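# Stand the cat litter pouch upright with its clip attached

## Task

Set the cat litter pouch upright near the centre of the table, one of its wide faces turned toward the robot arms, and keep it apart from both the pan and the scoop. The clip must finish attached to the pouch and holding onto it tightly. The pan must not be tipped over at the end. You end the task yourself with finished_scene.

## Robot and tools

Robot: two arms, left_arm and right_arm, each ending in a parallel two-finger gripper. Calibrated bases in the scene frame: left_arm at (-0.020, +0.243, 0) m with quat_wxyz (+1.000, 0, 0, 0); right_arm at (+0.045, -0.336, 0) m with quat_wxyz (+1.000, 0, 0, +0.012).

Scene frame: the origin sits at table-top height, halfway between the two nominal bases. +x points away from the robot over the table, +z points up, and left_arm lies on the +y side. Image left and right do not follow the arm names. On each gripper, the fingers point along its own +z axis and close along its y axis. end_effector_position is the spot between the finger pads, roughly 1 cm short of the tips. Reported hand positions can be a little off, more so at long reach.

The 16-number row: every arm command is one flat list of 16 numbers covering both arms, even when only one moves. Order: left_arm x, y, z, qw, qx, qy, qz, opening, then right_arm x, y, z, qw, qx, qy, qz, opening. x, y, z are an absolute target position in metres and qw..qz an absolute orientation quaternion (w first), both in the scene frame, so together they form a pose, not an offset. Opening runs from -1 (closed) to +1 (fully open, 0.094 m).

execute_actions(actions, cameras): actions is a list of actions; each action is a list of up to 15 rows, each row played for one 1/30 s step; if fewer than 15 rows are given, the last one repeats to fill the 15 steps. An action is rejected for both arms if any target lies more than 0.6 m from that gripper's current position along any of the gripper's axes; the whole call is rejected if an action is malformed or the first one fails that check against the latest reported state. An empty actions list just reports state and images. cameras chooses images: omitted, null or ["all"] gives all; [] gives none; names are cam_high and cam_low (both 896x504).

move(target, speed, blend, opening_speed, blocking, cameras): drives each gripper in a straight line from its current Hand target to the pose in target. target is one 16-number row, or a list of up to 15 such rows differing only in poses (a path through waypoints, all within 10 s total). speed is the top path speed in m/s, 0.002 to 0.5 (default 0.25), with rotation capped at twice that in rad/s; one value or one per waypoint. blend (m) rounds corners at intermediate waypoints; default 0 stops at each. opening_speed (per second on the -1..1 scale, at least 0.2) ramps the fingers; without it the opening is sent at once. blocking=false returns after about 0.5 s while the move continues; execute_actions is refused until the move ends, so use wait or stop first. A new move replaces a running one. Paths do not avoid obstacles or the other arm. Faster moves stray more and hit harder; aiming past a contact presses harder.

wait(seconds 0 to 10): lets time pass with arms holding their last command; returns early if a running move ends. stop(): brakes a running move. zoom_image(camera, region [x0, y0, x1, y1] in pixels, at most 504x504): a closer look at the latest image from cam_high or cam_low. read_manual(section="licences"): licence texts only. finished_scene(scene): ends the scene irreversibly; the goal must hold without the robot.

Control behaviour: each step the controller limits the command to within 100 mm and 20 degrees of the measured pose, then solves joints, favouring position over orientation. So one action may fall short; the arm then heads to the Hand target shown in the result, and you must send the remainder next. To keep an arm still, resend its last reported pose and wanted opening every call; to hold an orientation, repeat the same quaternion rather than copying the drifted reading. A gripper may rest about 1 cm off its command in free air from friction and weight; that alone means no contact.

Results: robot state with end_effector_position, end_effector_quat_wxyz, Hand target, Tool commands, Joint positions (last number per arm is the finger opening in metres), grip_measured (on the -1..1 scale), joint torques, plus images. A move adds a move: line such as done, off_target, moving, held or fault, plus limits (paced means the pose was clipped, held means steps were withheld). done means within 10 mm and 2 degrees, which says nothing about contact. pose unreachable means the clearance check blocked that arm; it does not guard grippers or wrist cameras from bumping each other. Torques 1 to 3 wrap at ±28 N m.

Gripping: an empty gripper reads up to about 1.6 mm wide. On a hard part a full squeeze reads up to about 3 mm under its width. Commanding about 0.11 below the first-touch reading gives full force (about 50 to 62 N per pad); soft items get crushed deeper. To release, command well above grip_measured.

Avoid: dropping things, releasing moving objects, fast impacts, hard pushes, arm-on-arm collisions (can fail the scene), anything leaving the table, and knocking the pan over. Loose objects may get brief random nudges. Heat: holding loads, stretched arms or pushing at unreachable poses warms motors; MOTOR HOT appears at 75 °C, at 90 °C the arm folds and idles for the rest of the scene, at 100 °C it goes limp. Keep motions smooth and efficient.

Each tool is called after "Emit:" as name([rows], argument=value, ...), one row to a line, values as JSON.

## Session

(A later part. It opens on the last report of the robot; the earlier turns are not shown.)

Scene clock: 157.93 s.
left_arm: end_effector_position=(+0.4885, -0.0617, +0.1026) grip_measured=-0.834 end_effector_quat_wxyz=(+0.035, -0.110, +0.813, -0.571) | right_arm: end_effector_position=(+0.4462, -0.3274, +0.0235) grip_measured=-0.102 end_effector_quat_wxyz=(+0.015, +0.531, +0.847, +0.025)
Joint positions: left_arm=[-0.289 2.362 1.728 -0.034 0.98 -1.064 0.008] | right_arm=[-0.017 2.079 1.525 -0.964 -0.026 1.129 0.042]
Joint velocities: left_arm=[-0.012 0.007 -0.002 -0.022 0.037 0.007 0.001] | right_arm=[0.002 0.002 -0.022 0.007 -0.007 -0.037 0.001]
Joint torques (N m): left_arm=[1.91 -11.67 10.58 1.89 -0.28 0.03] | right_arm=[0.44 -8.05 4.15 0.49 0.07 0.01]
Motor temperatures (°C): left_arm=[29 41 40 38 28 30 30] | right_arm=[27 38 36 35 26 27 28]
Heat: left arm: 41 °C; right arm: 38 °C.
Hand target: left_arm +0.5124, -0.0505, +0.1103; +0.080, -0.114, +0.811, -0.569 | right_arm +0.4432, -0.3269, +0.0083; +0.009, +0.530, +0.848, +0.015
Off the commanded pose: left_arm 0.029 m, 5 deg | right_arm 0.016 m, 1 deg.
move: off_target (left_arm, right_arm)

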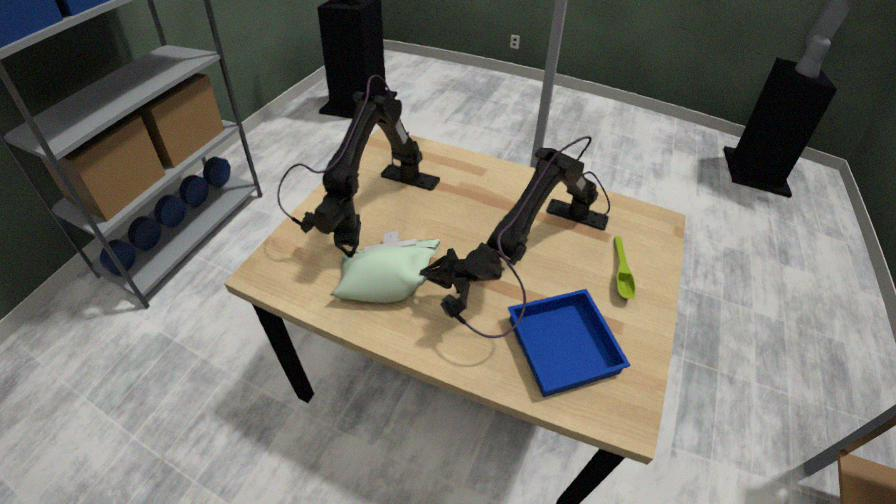

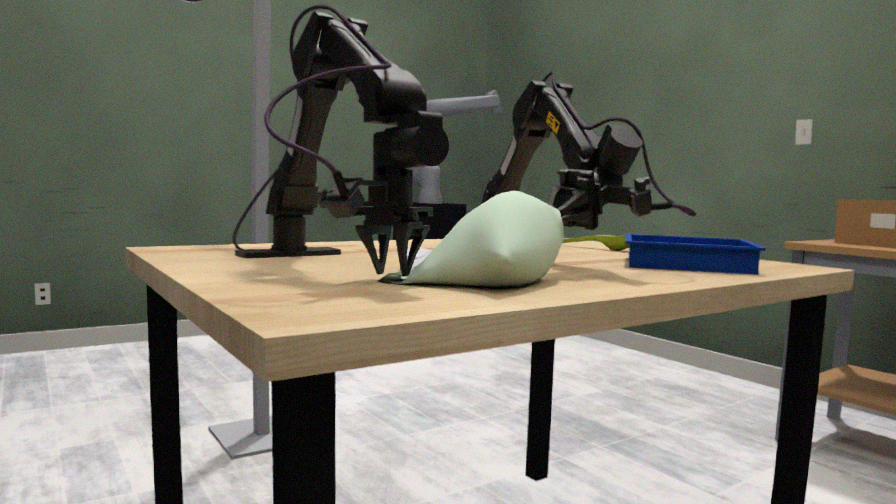

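Emit:
move(target=[0.5143, -0.0515, 0.11, 0.07983, -0.114, 0.81119, -0.568, -1.0, 0.4425, -0.327, -0.006, 0.0092, 0.5298, 0.8480, 0.0148, -0.1], speed=0.03, cameras=["cam_low", "cam_high"])

Emit:
zoom_image(camera="cam_low", region=[350, 235, 430, 295])

Scene clock: 158.83 s.
left_arm: end_effector_position=(+0.4885, -0.0617, +0.1026) grip_measured=-0.834 end_effector_quat_wxyz=(+0.035, -0.110, +0.813, -0.571) | right_arm: end_effector_position=(+0.4454, -0.3295, +0.0170) grip_measured=-0.102 end_effector_quat_wxyz=(+0.021, +0.531, +0.847, +0.022)
Joint positions: left_arm=[-0.289 2.362 1.728 -0.034 0.98 -1.064 0.008] | right_arm=[-0.017 2.079 1.498 -0.931 -0.014 1.129 0.042]
Joint velocities: left_arm=[0.002 -0.017 -0.007 -0.037 -0.051 -0.022 0] | right_arm=[-0.002 -0.007 0.002 -0.007 -0.022 -0.066 0]
Joint torques (N m): left_arm=[1.8 -11.54 10.52 1.93 -0.23 0.02] | right_arm=[0.72 -7.08 3.37 0.66 -0.04 0.03]
Motor temperatures (°C): left_arm=[29 42 40 38 28 30 30] | right_arm=[27 38 36 35 26 27 28]
Heat: left arm: 42 °C; right arm: 38 °C.
Hand target: left_arm +0.5125, -0.0505, +0.1103; +0.080, -0.114, +0.811, -0.569 | right_arm +0.4413, -0.3270, -0.0053; +0.009, +0.530, +0.848, +0.014
Off the commanded pose: left_arm 0.029 m, 5 deg | right_arm 0.023 m, 2 deg.
move: off_target (left_arm, right_arm)

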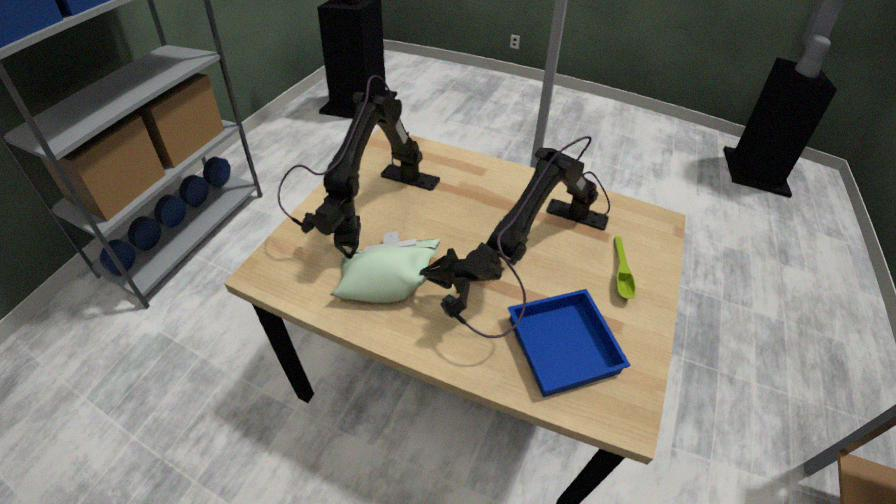

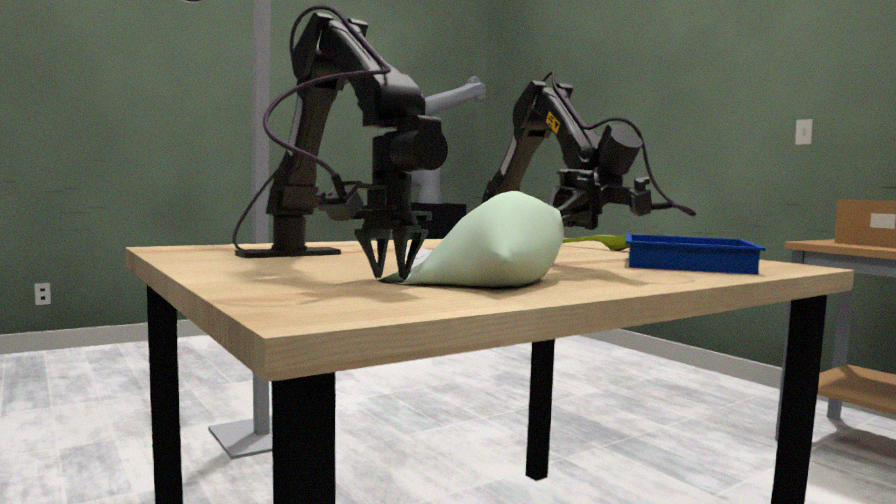

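Scaled by 6.300.

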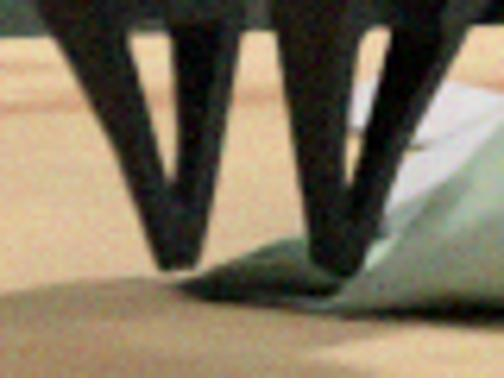

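Emit:
move(target=[0.5143, -0.0515, 0.11, 0.07983, -0.114, 0.81119, -0.568, -1.0, 0.4425, -0.325, -0.018, 0.0092, 0.5298, 0.8480, 0.0148, -0.1], speed=0.03, cameras=["cam_low", "cam_high"])

Emit:
zoom_image(camera="cam_low", region=[350, 235, 430, 295])

Scene clock: 159.67 s.
left_arm: end_effector_position=(+0.4883, -0.0618, +0.1027) grip_measured=-0.834 end_effector_quat_wxyz=(+0.035, -0.110, +0.813, -0.571) | right_arm: end_effector_position=(+0.4456, -0.3295, +0.0141) grip_measured=-0.102 end_effector_quat_wxyz=(+0.023, +0.532, +0.846, +0.023)
Joint positions: left_arm=[-0.289 2.362 1.728 -0.034 0.981 -1.064 0.008] | right_arm=[-0.017 2.079 1.486 -0.914 -0.014 1.129 0.042]
Joint velocities: left_arm=[-0.017 -0.022 -0.007 0.007 0.007 -0.037 -0.001] | right_arm=[0.002 -0.007 0.002 0.007 0.037 -0.051 0]
Joint torques (N m): left_arm=[1.66 -11.48 10.48 1.92 -0.27 0.05] | right_arm=[0.87 -5.78 2.36 0.87 -0.02 0.04]
Motor temperatures (°C): left_arm=[29 42 40 38 28 30 30] | right_arm=[27 38 36 35 26 27 28]
Heat: left arm: 42 °C; right arm: 38 °C.
Hand target: left_arm +0.5124, -0.0505, +0.1103; +0.080, -0.114, +0.811, -0.569 | right_arm +0.4403, -0.3251, -0.0164; +0.008, +0.530, +0.848, +0.014
Off the commanded pose: left_arm 0.029 m, 5 deg | right_arm 0.033 m, 2 deg.
move: off_target (left_arm, right_arm)

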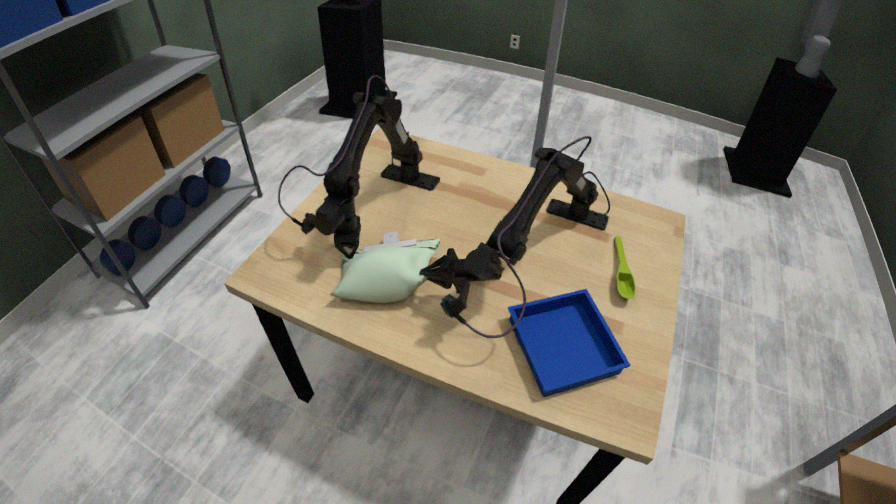

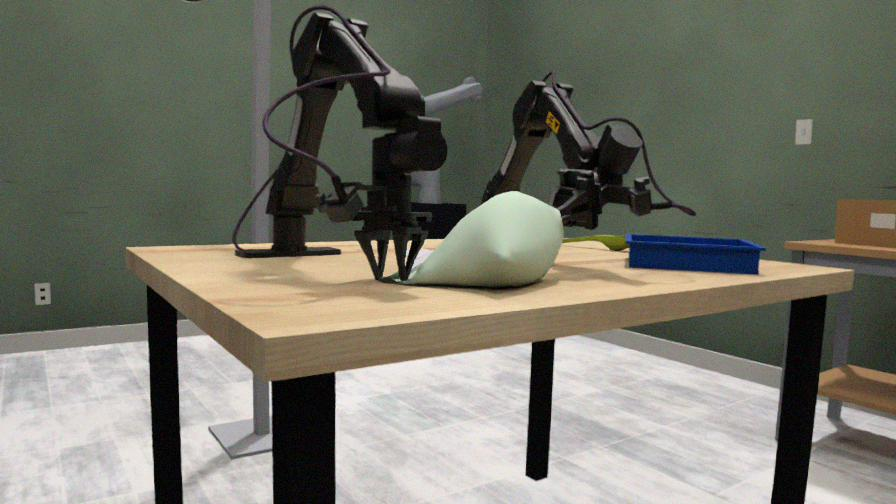

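Scaled by 6.300.

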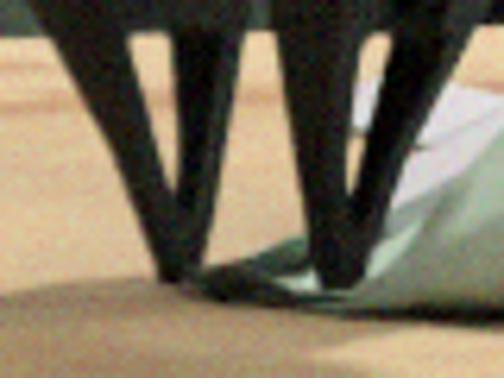

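Emit:
move(target=[0.5143, -0.0515, 0.11, 0.07983, -0.114, 0.81119, -0.568, -1.0, 0.4425, -0.325, -0.018, 0.0092, 0.5298, 0.8480, 0.0148, -1.0], speed=0.03, opening_speed=0.5)

Emit:
zoom_image(camera="cam_low", region=[350, 235, 430, 295])

Emit:
zoom_image(camera="cam_high", region=[320, 215, 390, 275])

Scene clock: 161.87 s.
left_arm: end_effector_position=(+0.4883, -0.0618, +0.1027) grip_measured=-0.834 end_effector_quat_wxyz=(+0.035, -0.109, +0.813, -0.571) | right_arm: end_effector_position=(+0.4348, -0.3338, +0.0132) grip_measured=-0.989 end_effector_quat_wxyz=(+0.011, +0.533, +0.846, +0.002)
Joint positions: left_arm=[-0.289 2.362 1.728 -0.034 0.981 -1.063 0.008] | right_arm=[-0.017 2.079 1.484 -0.955 0.01 1.132 0.001]
Joint velocities: left_arm=[0.017 -0.007 -0.017 0.037 -0.051 -0.066 0] | right_arm=[0.007 -0.017 -0.012 -0.007 0.051 -0.022 -0.002]
Joint torques (N m): left_arm=[1.69 -11.41 10.56 1.89 -0.25 0.05] | right_arm=[1.02 -5.97 2.52 1.12 -0.33 -0.01]
Motor temperatures (°C): left_arm=[29 42 40 38 28 30 30] | right_arm=[27 38 35 35 26 27 28]
Heat: left arm: 42 °C; right arm: 38 °C.
Hand target: left_arm +0.5124, -0.0505, +0.1103; +0.080, -0.114, +0.811, -0.569 | right_arm +0.4399, -0.3251, -0.0160; +0.008, +0.530, +0.848, +0.014
Off the commanded pose: left_arm 0.029 m, 5 deg | right_arm 0.033 m, 2 deg.
move: off_target (left_arm, right_arm)

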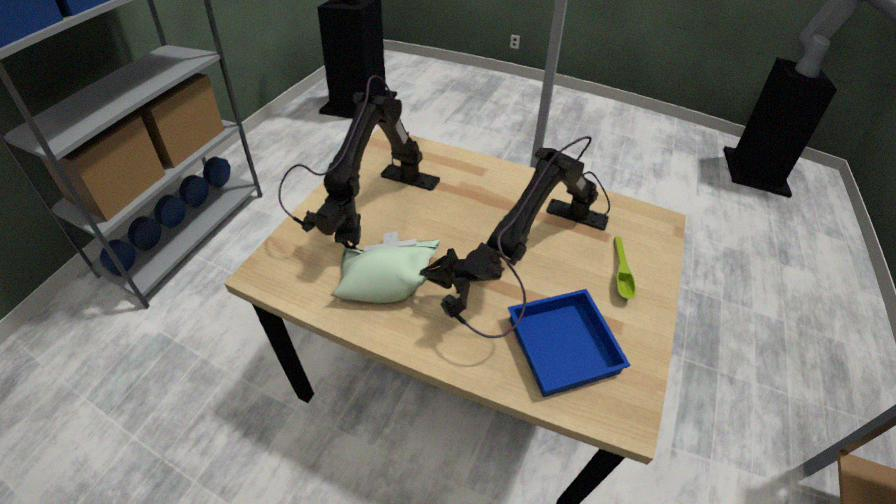

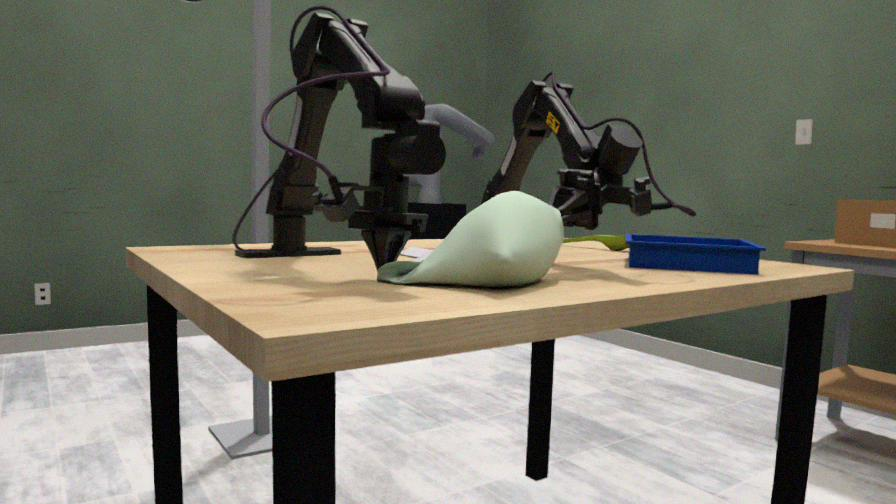

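Scaled by 6.300.

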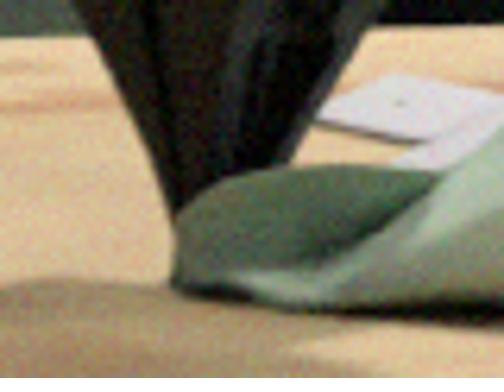

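Scaled by 7.200.

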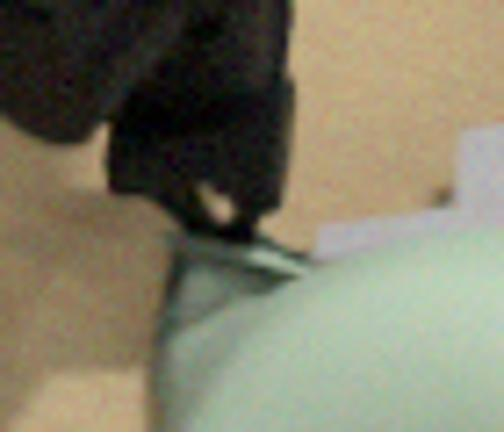

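Emit:
move(target=[0.5143, -0.0515, 0.11, 0.07983, -0.114, 0.81119, -0.568, -1.0, 0.4425, -0.327, 0.05, 0.0092, 0.5298, 0.8480, 0.0148, -1.0], speed=0.04)

Emit:
zoom_image(camera="cam_low", region=[350, 235, 430, 295])

Emit:
zoom_image(camera="cam_high", region=[320, 215, 390, 275])

Scene clock: 164.10 s.
left_arm: end_effector_position=(+0.4896, -0.0615, +0.1023) grip_measured=-0.834 end_effector_quat_wxyz=(+0.038, -0.111, +0.813, -0.570) | right_arm: end_effector_position=(+0.4370, -0.3318, +0.0337) grip_measured=-0.990 end_effector_quat_wxyz=(+0.001, +0.533, +0.846, +0.002)
Joint positions: left_arm=[-0.289 2.363 1.731 -0.035 0.974 -1.063 0.008] | right_arm=[-0.017 2.078 1.568 -1.057 -0.002 1.132 0]
Joint velocities: left_arm=[-0.012 0.017 0.012 0.022 0.037 -0.066 0.001] | right_arm=[-0.012 -0.002 0.002 0.066 -0.037 0.007 0]
Joint torques (N m): left_arm=[1.87 -11.88 10.48 1.93 -0.16 0.04] | right_arm=[0.23 -11.81 8.47 -0.09 -0.15 -0.02]
Motor temperatures (°C): left_arm=[29 42 41 39 28 30 30] | right_arm=[27 38 35 35 26 27 28]
Heat: left arm: 42 °C; right arm: 38 °C.
Hand target: left_arm +0.5126, -0.0506, +0.1103; +0.080, -0.114, +0.811, -0.569 | right_arm +0.4421, -0.3272, +0.0499; +0.009, +0.530, +0.848, +0.015
Off the commanded pose: left_arm 0.028 m, 5 deg | right_arm 0.018 m, 2 deg.
move: off_target (left_arm, right_arm)

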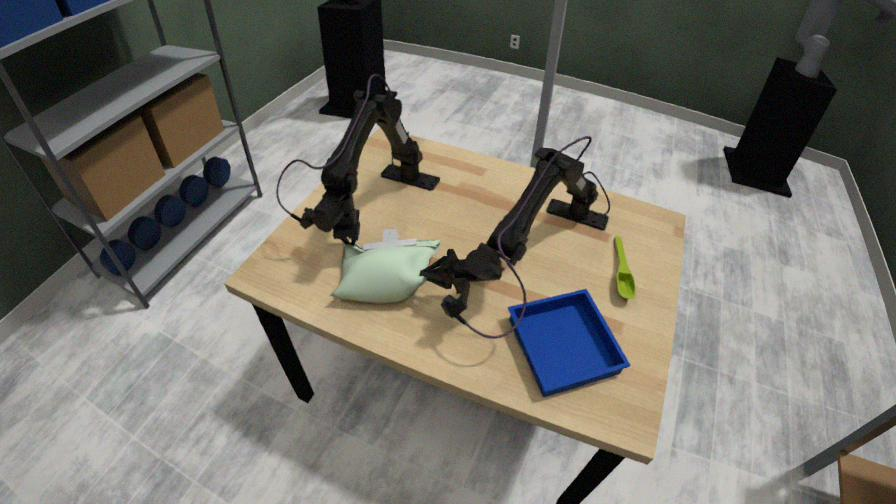

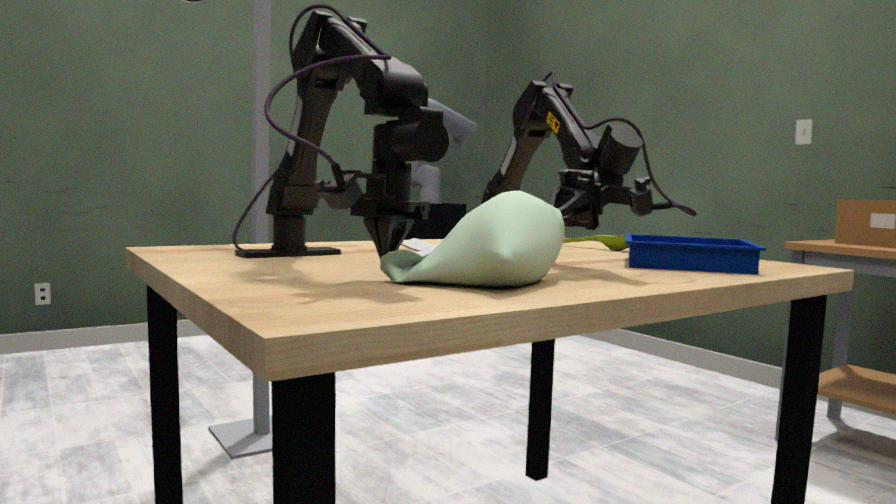

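Scaled by 6.300.

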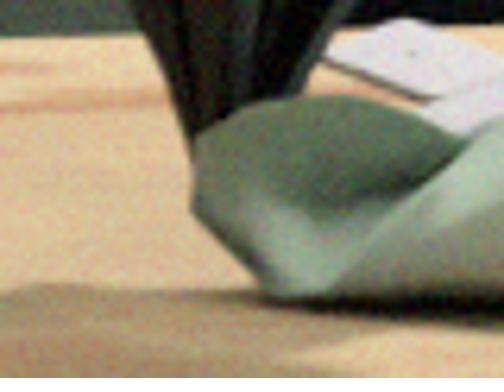

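Scaled by 7.200.

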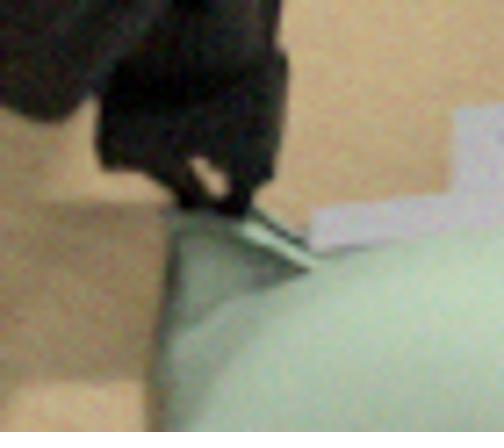

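Emit:
move(target=[0.5143, -0.0515, 0.11, 0.07983, -0.114, 0.81119, -0.568, -1.0, 0.4465, -0.325, 0.075, 0.0092, 0.5298, 0.8480, 0.0148, -1.0], speed=0.04)

Emit:
zoom_image(camera="cam_low", region=[350, 215, 450, 295])

Emit:
zoom_image(camera="cam_high", region=[320, 205, 450, 305])

Scene clock: 165.33 s.
left_arm: end_effector_position=(+0.4911, -0.0596, +0.1000) grip_measured=-0.835 end_effector_quat_wxyz=(+0.039, -0.115, +0.814, -0.567) | right_arm: end_effector_position=(+0.4453, -0.3260, +0.0575) grip_measured=-0.990 end_effector_quat_wxyz=(+0.001, +0.531, +0.847, +0.014)
Joint positions: left_arm=[-0.286 2.365 1.731 -0.038 0.968 -1.063 0.008] | right_arm=[-0.012 2.078 1.665 -1.141 -0.023 1.132 0]
Joint velocities: left_arm=[0.012 0.012 0.002 -0.007 -0.066 0.007 -0.001] | right_arm=[-0.017 0.007 -0.002 -0.037 -0.051 -0.081 -0.001]
Joint torques (N m): left_arm=[1.52 -11.7 10.61 1.91 -0.1 0.01] | right_arm=[0.2 -12.11 8.81 -0.21 0.01 0.03]
Motor temperatures (°C): left_arm=[29 42 41 39 28 30 30] | right_arm=[27 39 36 35 26 27 28]
Heat: left arm: 42 °C; right arm: 39 °C.
Hand target: left_arm +0.5127, -0.0508, +0.1102; +0.080, -0.114, +0.811, -0.568 | right_arm +0.4462, -0.3251, +0.0748; +0.009, +0.530, +0.848, +0.015
Off the commanded pose: left_arm 0.027 m, 5 deg | right_arm 0.018 m, 1 deg.
move: off_target (left_arm, right_arm)

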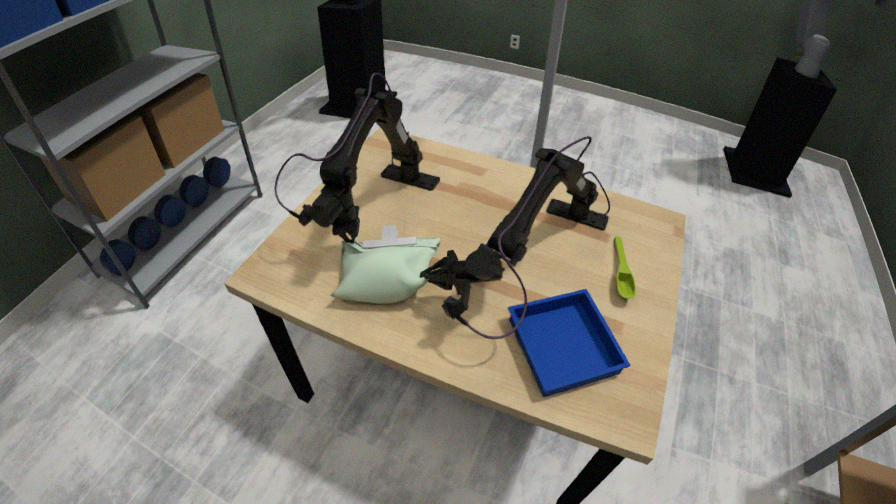

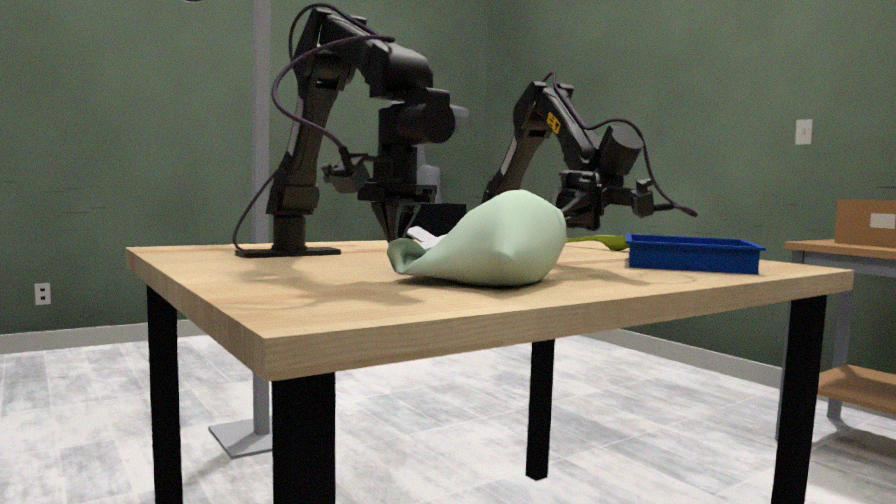

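Scaled by 5.040.

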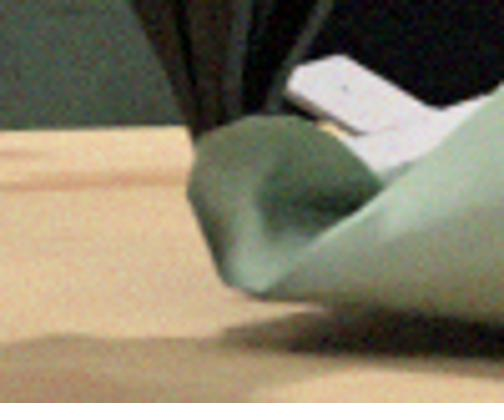

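Scaled by 3.877.

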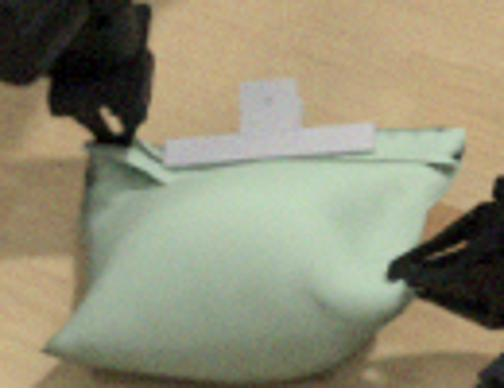

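Emit:
move(target=[0.494, -0.058, 0.102, 0.05, -0.115, 0.8125, -0.5692, -1.0, 0.4465, -0.325, 0.075, 0.0092, 0.5298, 0.8480, 0.0148, -1.0], speed=0.03, cameras=[])

Emit:
move(target=[0.494, -0.058, 0.102, 0.05, -0.115, 0.8125, -0.5692, -0.6, 0.4465, -0.325, 0.075, 0.0092, 0.5298, 0.8480, 0.0148, -1.0], speed=0.03, opening_speed=0.3)

Scene clock: 167.10 s.
left_arm: end_effector_position=(+0.4891, -0.0597, +0.0984) grip_measured=-0.835 end_effector_quat_wxyz=(+0.034, -0.116, +0.814, -0.568) | right_arm: end_effector_position=(+0.4453, -0.3258, +0.0575) grip_measured=-0.990 end_effector_quat_wxyz=(+0.000, +0.531, +0.847, +0.014)
Joint positions: left_arm=[-0.286 2.365 1.725 -0.038 0.974 -1.066 0.008] | right_arm=[-0.012 2.078 1.665 -1.141 -0.023 1.132 0]
Joint velocities: left_arm=[-0.007 0.007 0.012 -0.007 -0.051 -0.007 0.001] | right_arm=[0.002 -0.007 0.007 0.007 -0.051 0.037 0.001]
Joint torques (N m): left_arm=[0.06 -13.11 6.35 1.89 0.17 -0.04] | right_arm=[0.38 -12.14 8.66 -0.18 0.03 0]
Motor temperatures (°C): left_arm=[29 43 41 39 28 30 30] | right_arm=[27 40 36 35 26 27 28]
Heat: left arm: 43 °C; right arm: 40 °C.
Hand target: left_arm +0.4939, -0.0580, +0.1020; +0.050, -0.115, +0.813, -0.569 | right_arm +0.4463, -0.3250, +0.0747; +0.010, +0.530, +0.848, +0.015
Off the commanded pose: left_arm 0.006 m, 2 deg | right_arm 0.018 m, 1 deg.
move: off_target (right_arm)
No camera images: "cameras" was empty.

Scene clock: 168.63 s.
left_arm: end_effector_position=(+0.4903, -0.0591, +0.0975) grip_measured=-0.601 end_effector_quat_wxyz=(+0.034, -0.122, +0.815, -0.566) | right_arm: end_effector_position=(+0.4426, -0.3244, +0.0575) grip_measured=-0.990 end_effector_quat_wxyz=(-0.006, +0.531, +0.847, +0.015)
Joint positions: left_arm=[-0.286 2.365 1.725 -0.038 0.964 -1.074 0.019] | right_arm=[-0.012 2.078 1.665 -1.152 -0.032 1.132 0]
Joint velocities: left_arm=[-0.012 -0.012 -0.017 -0.007 0.022 -0.037 0] | right_arm=[0.012 -0.012 0.002 0.007 -0.022 0.022 0.001]
Joint torques (N m): left_arm=[-0.08 -13.14 6.46 1.92 0.24 0.07] | right_arm=[0.35 -12.19 8.46 -0.11 0.12 0.02]
Motor temperatures (°C): left_arm=[29 44 41 39 28 30 30] | right_arm=[27 41 37 35 26 27 28]
Heat: left arm: 44 °C; right arm: 41 °C.
Hand target: left_arm +0.4940, -0.0580, +0.1019; +0.050, -0.115, +0.813, -0.569 | right_arm +0.4461, -0.3249, +0.0748; +0.009, +0.530, +0.848, +0.015
Off the commanded pose: left_arm 0.006 m, 2 deg | right_arm 0.018 m, 2 deg.
move: off_target (right_arm)

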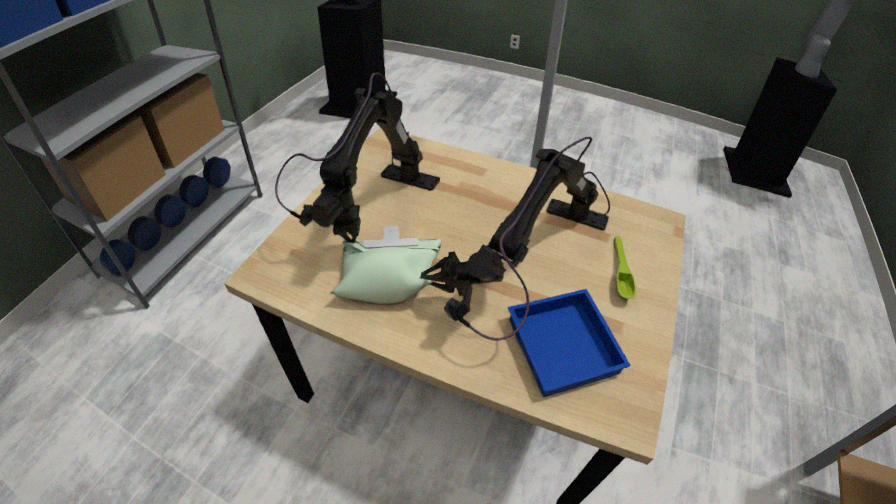

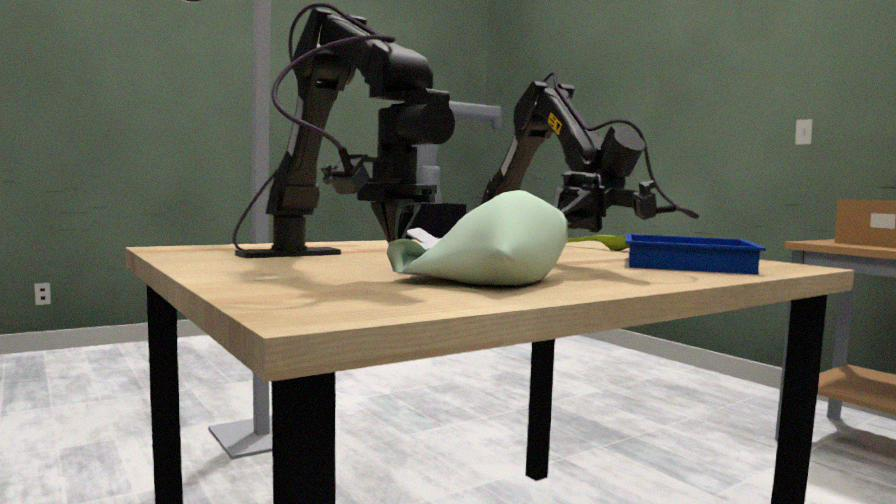

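Emit:
move([
  [0.486, -0.03, 0.105, 0.05, -0.115, 0.8125, -0.5692, -0.1, 0.4465, -0.325, 0.075, 0.0092, 0.5298, 0.8480, 0.0148, -1.0],
  [0.46, 0.05, 0.15, 0.05, -0.115, 0.8125, -0.5692, -0.1, 0.4465, -0.325, 0.075, 0.0092, 0.5298, 0.8480, 0.0148, -1.0],
], speed=[0.05, 0.15], blend=0.01, opening_speed=0.5)

Emit:
zoom_image(camera="cam_high", region=[320, 205, 450, 305])

Emit:
zoom_image(camera="cam_low", region=[360, 165, 600, 305])

Scene clock: 171.03 s.
left_arm: end_effector_position=(+0.4660, +0.0522, +0.1378) grip_measured=-0.101 end_effector_quat_wxyz=(+0.045, -0.130, +0.812, -0.567) | right_arm: end_effector_position=(+0.4410, -0.3227, +0.0575) grip_measured=-0.990 end_effector_quat_wxyz=(-0.010, +0.530, +0.848, +0.014)
Joint positions: left_arm=[-0.066 2.155 1.578 -0.323 1.103 -0.807 0.042] | right_arm=[-0.008 2.078 1.665 -1.158 -0.034 1.134 0]
Joint velocities: left_arm=[-0.002 0.007 -0.002 0.007 -0.066 -0.051 0.001] | right_arm=[-0.012 -0.002 0.007 0.066 0.022 -0.022 0]
Joint torques (N m): left_arm=[-0.47 -13.2 6.93 1.21 0.56 0.18] | right_arm=[0.25 -12 8.69 -0.07 0.15 -0.02]
Motor temperatures (°C): left_arm=[29 46 41 39 28 30 30] | right_arm=[27 41 37 35 26 27 28]
Heat: left arm: 46 °C; right arm: 41 °C.
Hand target: left_arm +0.4619, +0.0496, +0.1519; +0.051, -0.116, +0.810, -0.573 | right_arm +0.4461, -0.3249, +0.0749; +0.009, +0.529, +0.848, +0.015
Off the commanded pose: left_arm 0.014 m, 2 deg | right_arm 0.018 m, 2 deg.
move: off_target (left_arm, right_arm)

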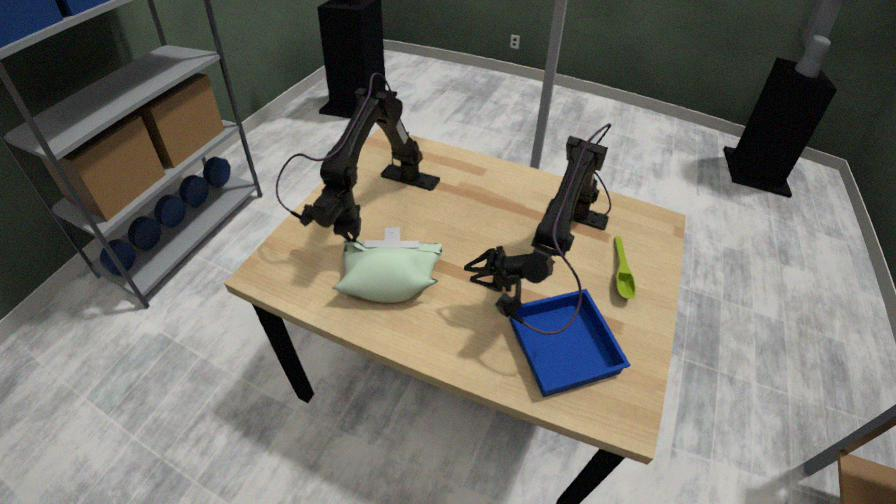

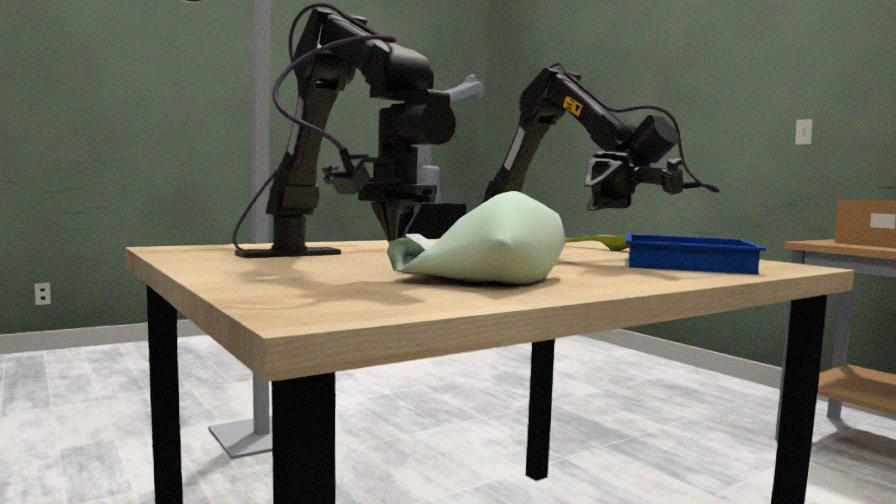

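Scaled by 3.877.

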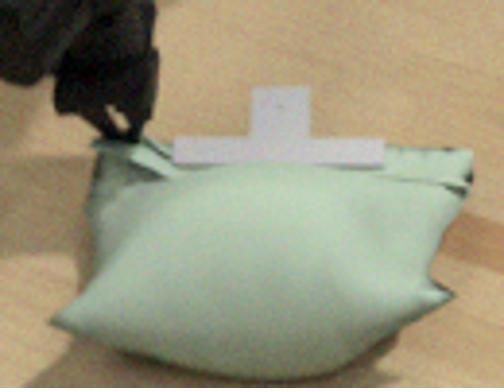

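Scaled by 2.100.

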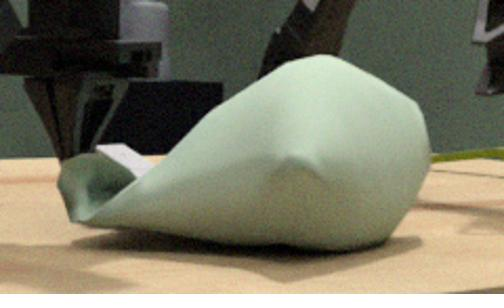

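Emit:
zoom_image(camera="cam_high", region=[412, 232, 452, 264])

Scaled by 12.600.

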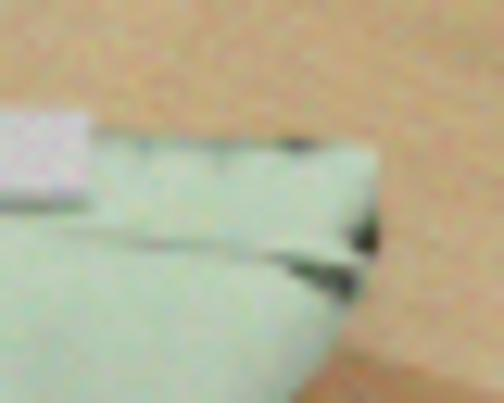

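Emit:
move([
  [0.37, 0.0, 0.16, 0.0853, 0.5332, 0.8415, -0.0176, 0.05, 0.4465, -0.325, 0.075, 0.0092, 0.5298, 0.8480, 0.0148, -1.0],
  [0.326, -0.111, 0.095, 0.0853, 0.5332, 0.8415, -0.0176, 0.05, 0.4465, -0.325, 0.075, 0.0092, 0.5298, 0.8480, 0.0148, -1.0],
], speed=0.2, blend=0.02)

Emit:
zoom_image(camera="cam_high", region=[380, 180, 480, 280])

Emit:
zoom_image(camera="cam_low", region=[360, 125, 600, 305])

Scene clock: 179.37 s.
left_arm: end_effector_position=(+0.3166, -0.1051, +0.0946) grip_measured=+0.049 end_effector_quat_wxyz=(+0.076, +0.532, +0.843, -0.005) | right_arm: end_effector_position=(+0.4410, -0.3227, +0.0575) grip_measured=-0.990 end_effector_quat_wxyz=(-0.010, +0.531, +0.848, +0.014)
Joint positions: left_arm=[-0.814 2.299 2.157 -1.279 -0.027 0.313 0.049] | right_arm=[-0.008 2.078 1.665 -1.158 -0.034 1.134 0]
Joint velocities: left_arm=[-0.007 -0.002 -0.007 0.066 -0.066 -0.066 0] | right_arm=[-0.017 -0.007 0.007 -0.037 0.007 -0.081 0]
Joint torques (N m): left_arm=[0.35 -11.08 7.6 0.82 -0.04 -0.06] | right_arm=[0.31 -12.14 8.69 -0.12 0.16 -0.03]
Motor temperatures (°C): left_arm=[29 46 40 37 28 30 30] | right_arm=[27 44 38 34 26 27 28]
Heat: left arm: 46 °C; right arm: 44 °C.
Hand target: left_arm +0.3232, -0.1076, +0.0938; +0.084, +0.527, +0.846, -0.005 | right_arm +0.4460, -0.3250, +0.0749; +0.009, +0.530, +0.848, +0.015
Off the commanded pose: left_arm 0.011 m, 2 deg | right_arm 0.018 m, 2 deg.
move: off_target (left_arm, right_arm)

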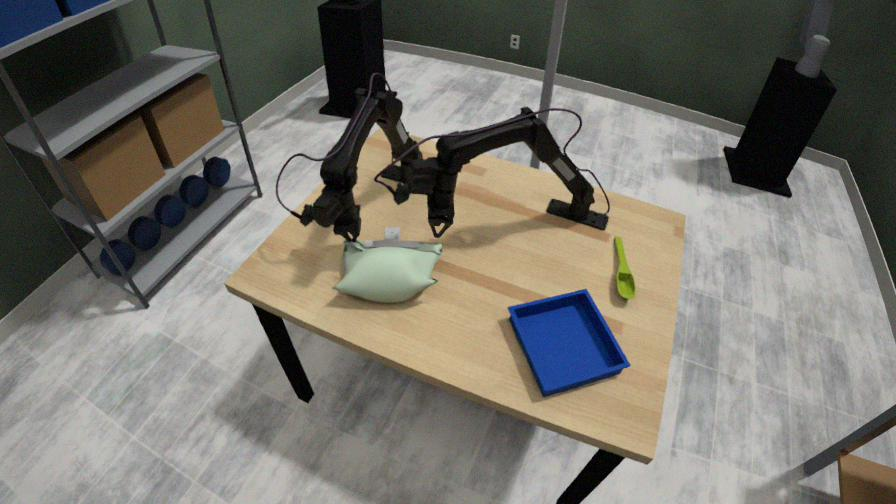

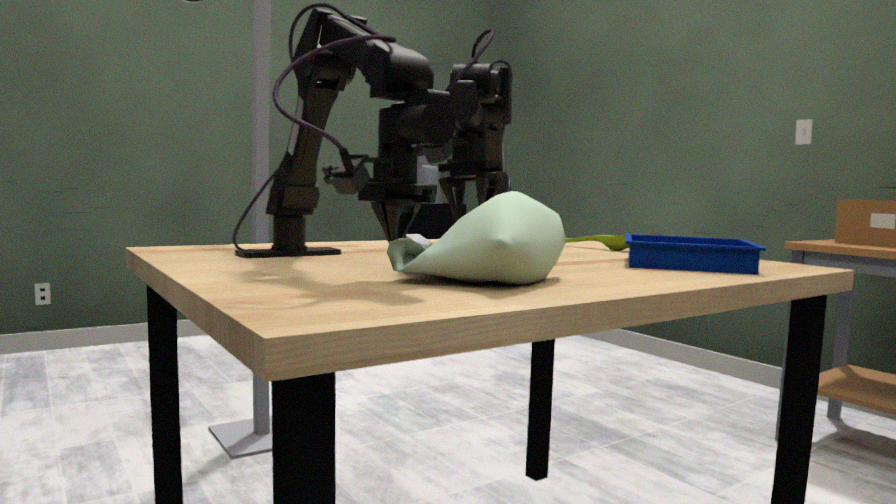

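Scaled by 5.040.

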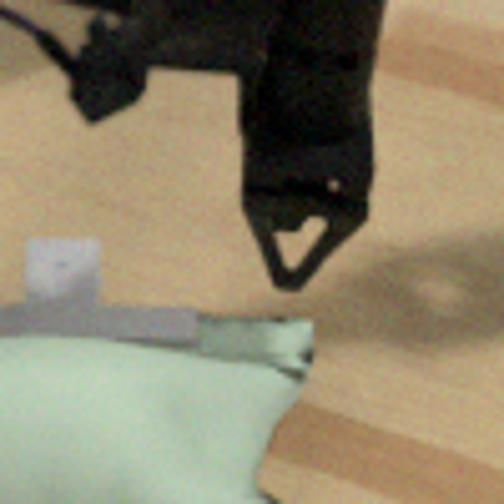

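Scaled by 2.100.

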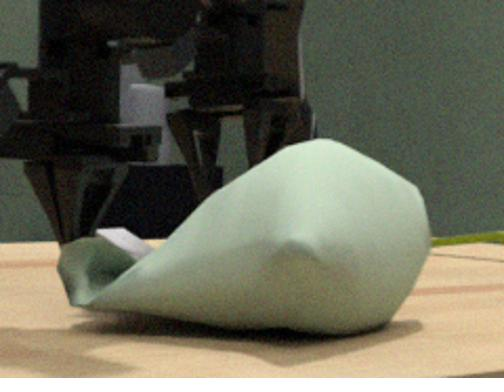

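Emit:
move(target=[0.321, -0.118, 0.042, 0.0853, 0.5332, 0.8415, -0.0176, 0.05, 0.4465, -0.325, 0.075, 0.0092, 0.5298, 0.8480, 0.0148, -1.0], speed=0.08)

Emit:
zoom_image(camera="cam_high", region=[400, 200, 470, 270])

Emit:
zoom_image(camera="cam_low", region=[400, 165, 520, 275])

Scene clock: 181.43 s.
left_arm: end_effector_position=(+0.3234, -0.1146, +0.0531) grip_measured=+0.049 end_effector_quat_wxyz=(+0.093, +0.531, +0.842, -0.014) | right_arm: end_effector_position=(+0.4410, -0.3227, +0.0575) grip_measured=-0.990 end_effector_quat_wxyz=(-0.010, +0.531, +0.848, +0.014)
Joint positions: left_arm=[-0.814 2.308 2.001 -1.077 -0.018 0.313 0.049] | right_arm=[-0.008 2.078 1.665 -1.158 -0.034 1.134 0]
Joint velocities: left_arm=[0.007 0.007 -0.007 -0.066 -0.037 -0.066 0] | right_arm=[0.002 0.002 0.012 -0.051 -0.022 -0.037 0]
Joint torques (N m): left_arm=[-0.34 -10.69 5.78 0.92 0.1 -0.01] | right_arm=[0.08 -11.96 8.66 -0.11 0.17 -0.02]
Motor temperatures (°C): left_arm=[29 46 40 37 28 30 30] | right_arm=[27 45 39 34 26 27 28]
Heat: left arm: 46 °C; right arm: 45 °C.
Hand target: left_arm +0.3203, -0.1174, +0.0420; +0.085, +0.533, +0.841, -0.018 | right_arm +0.4460, -0.3250, +0.0749; +0.009, +0.530, +0.848, +0.015
Off the commanded pose: left_arm 0.012 m, 1 deg | right_arm 0.018 m, 2 deg.
move: off_target (left_arm, right_arm)

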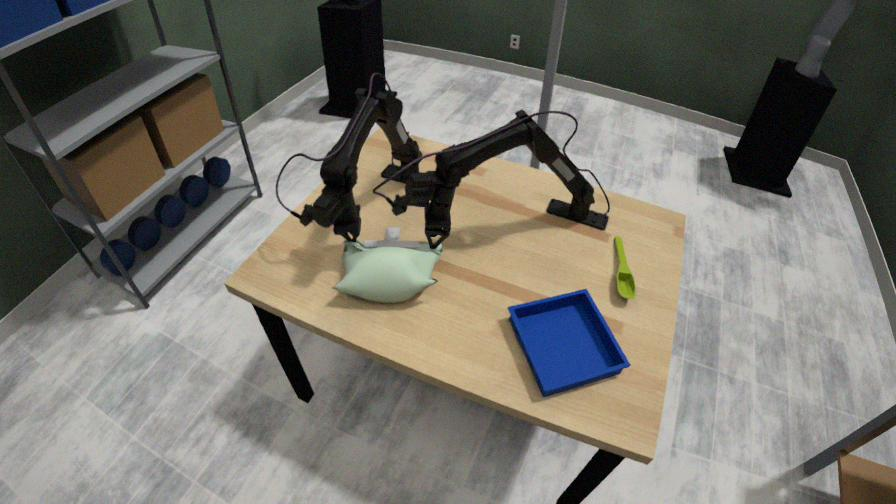

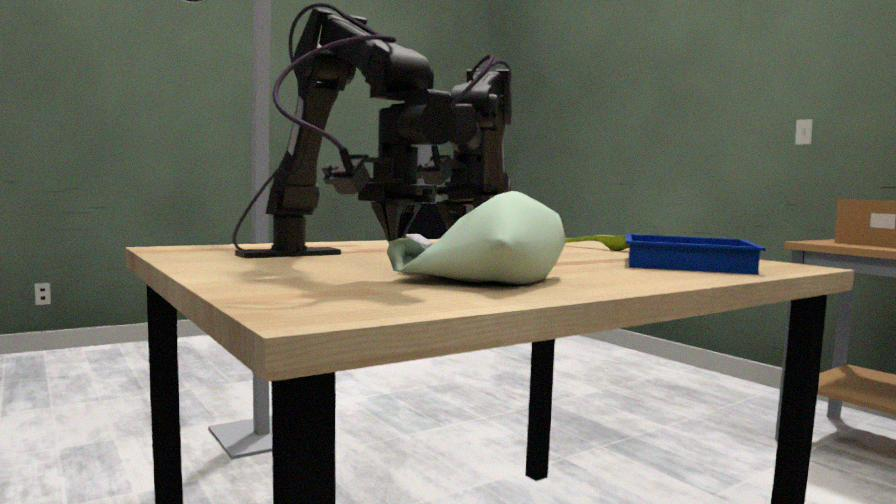

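Scaled by 7.200.

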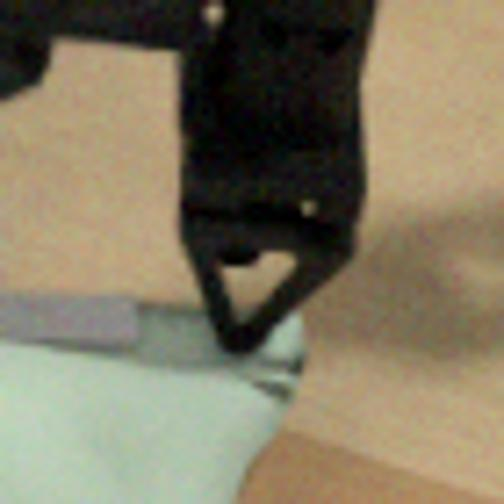

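Scaled by 4.200.

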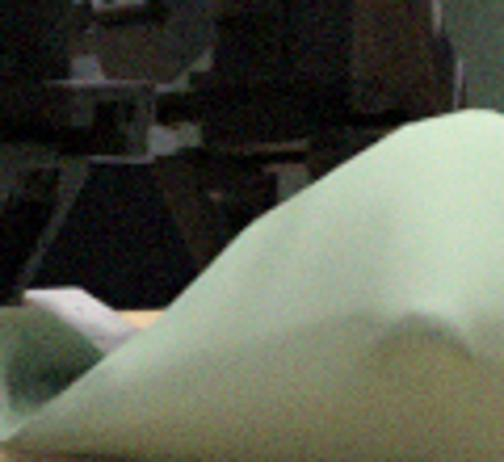

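Emit:
move(target=[0.3076, -0.1174, 0.030, 0.0853, 0.5332, 0.8415, -0.0176, 0.05, 0.4465, -0.325, 0.075, 0.0092, 0.5298, 0.8480, 0.0148, -1.0], speed=0.05, cameras=["cam_high"])

Emit:
zoom_image(camera="cam_high", region=[410, 220, 460, 270])

Scene clock: 182.93 s.
left_arm: end_effector_position=(+0.3072, -0.1140, +0.0261) grip_measured=+0.049 end_effector_quat_wxyz=(+0.076, +0.535, +0.841, -0.012) | right_arm: end_effector_position=(+0.4407, -0.3226, +0.0575) grip_measured=-0.990 end_effector_quat_wxyz=(-0.010, +0.531, +0.847, +0.014)
Joint positions: left_arm=[-0.837 2.308 1.899 -1.009 -0.018 0.297 0.049] | right_arm=[-0.008 2.078 1.665 -1.16 -0.034 1.135 0]
Joint velocities: left_arm=[0.002 -0.002 0.002 0.037 0.007 -0.051 -0.001] | right_arm=[0.002 -0.002 -0.007 0.022 -0.037 0.022 -0.001]
Joint torques (N m): left_arm=[-0.24 -12.81 5.38 0.88 -0.01 -0.06] | right_arm=[0.14 -12.12 8.54 -0.11 0.15 -0.06]
Motor temperatures (°C): left_arm=[29 46 40 37 28 30 30] | right_arm=[27 45 39 34 26 27 28]
Heat: left arm: 46 °C; right arm: 45 °C.
Hand target: left_arm +0.3074, -0.1169, +0.0302; +0.085, +0.533, +0.842, -0.017 | right_arm +0.4461, -0.3250, +0.0749; +0.009, +0.530, +0.848, +0.015
Off the commanded pose: left_arm 0.005 m, 1 deg | right_arm 0.019 m, 2 deg.
move: off_target (right_arm)
Images, in order (width x height): cam_high 896x504.

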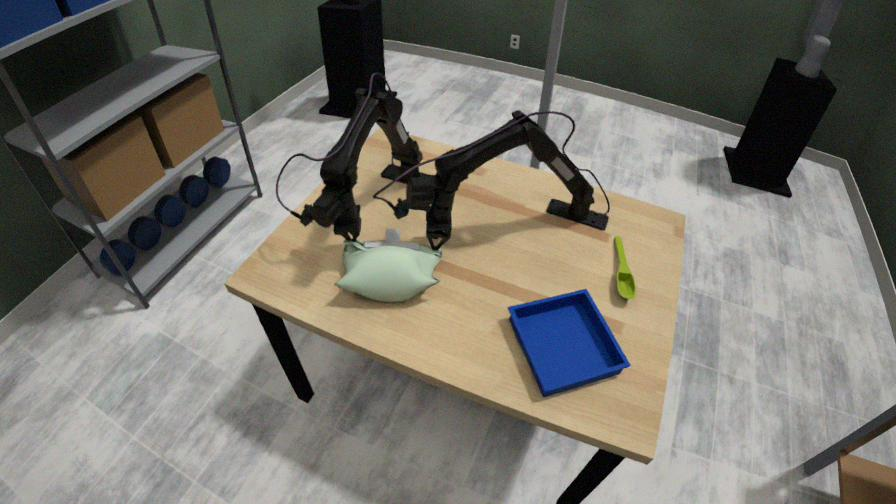

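Scaled by 10.080.

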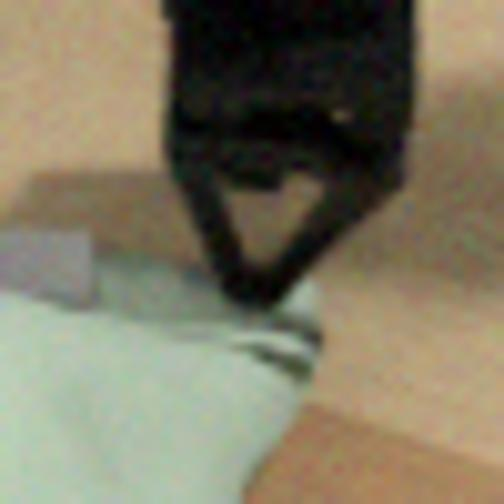

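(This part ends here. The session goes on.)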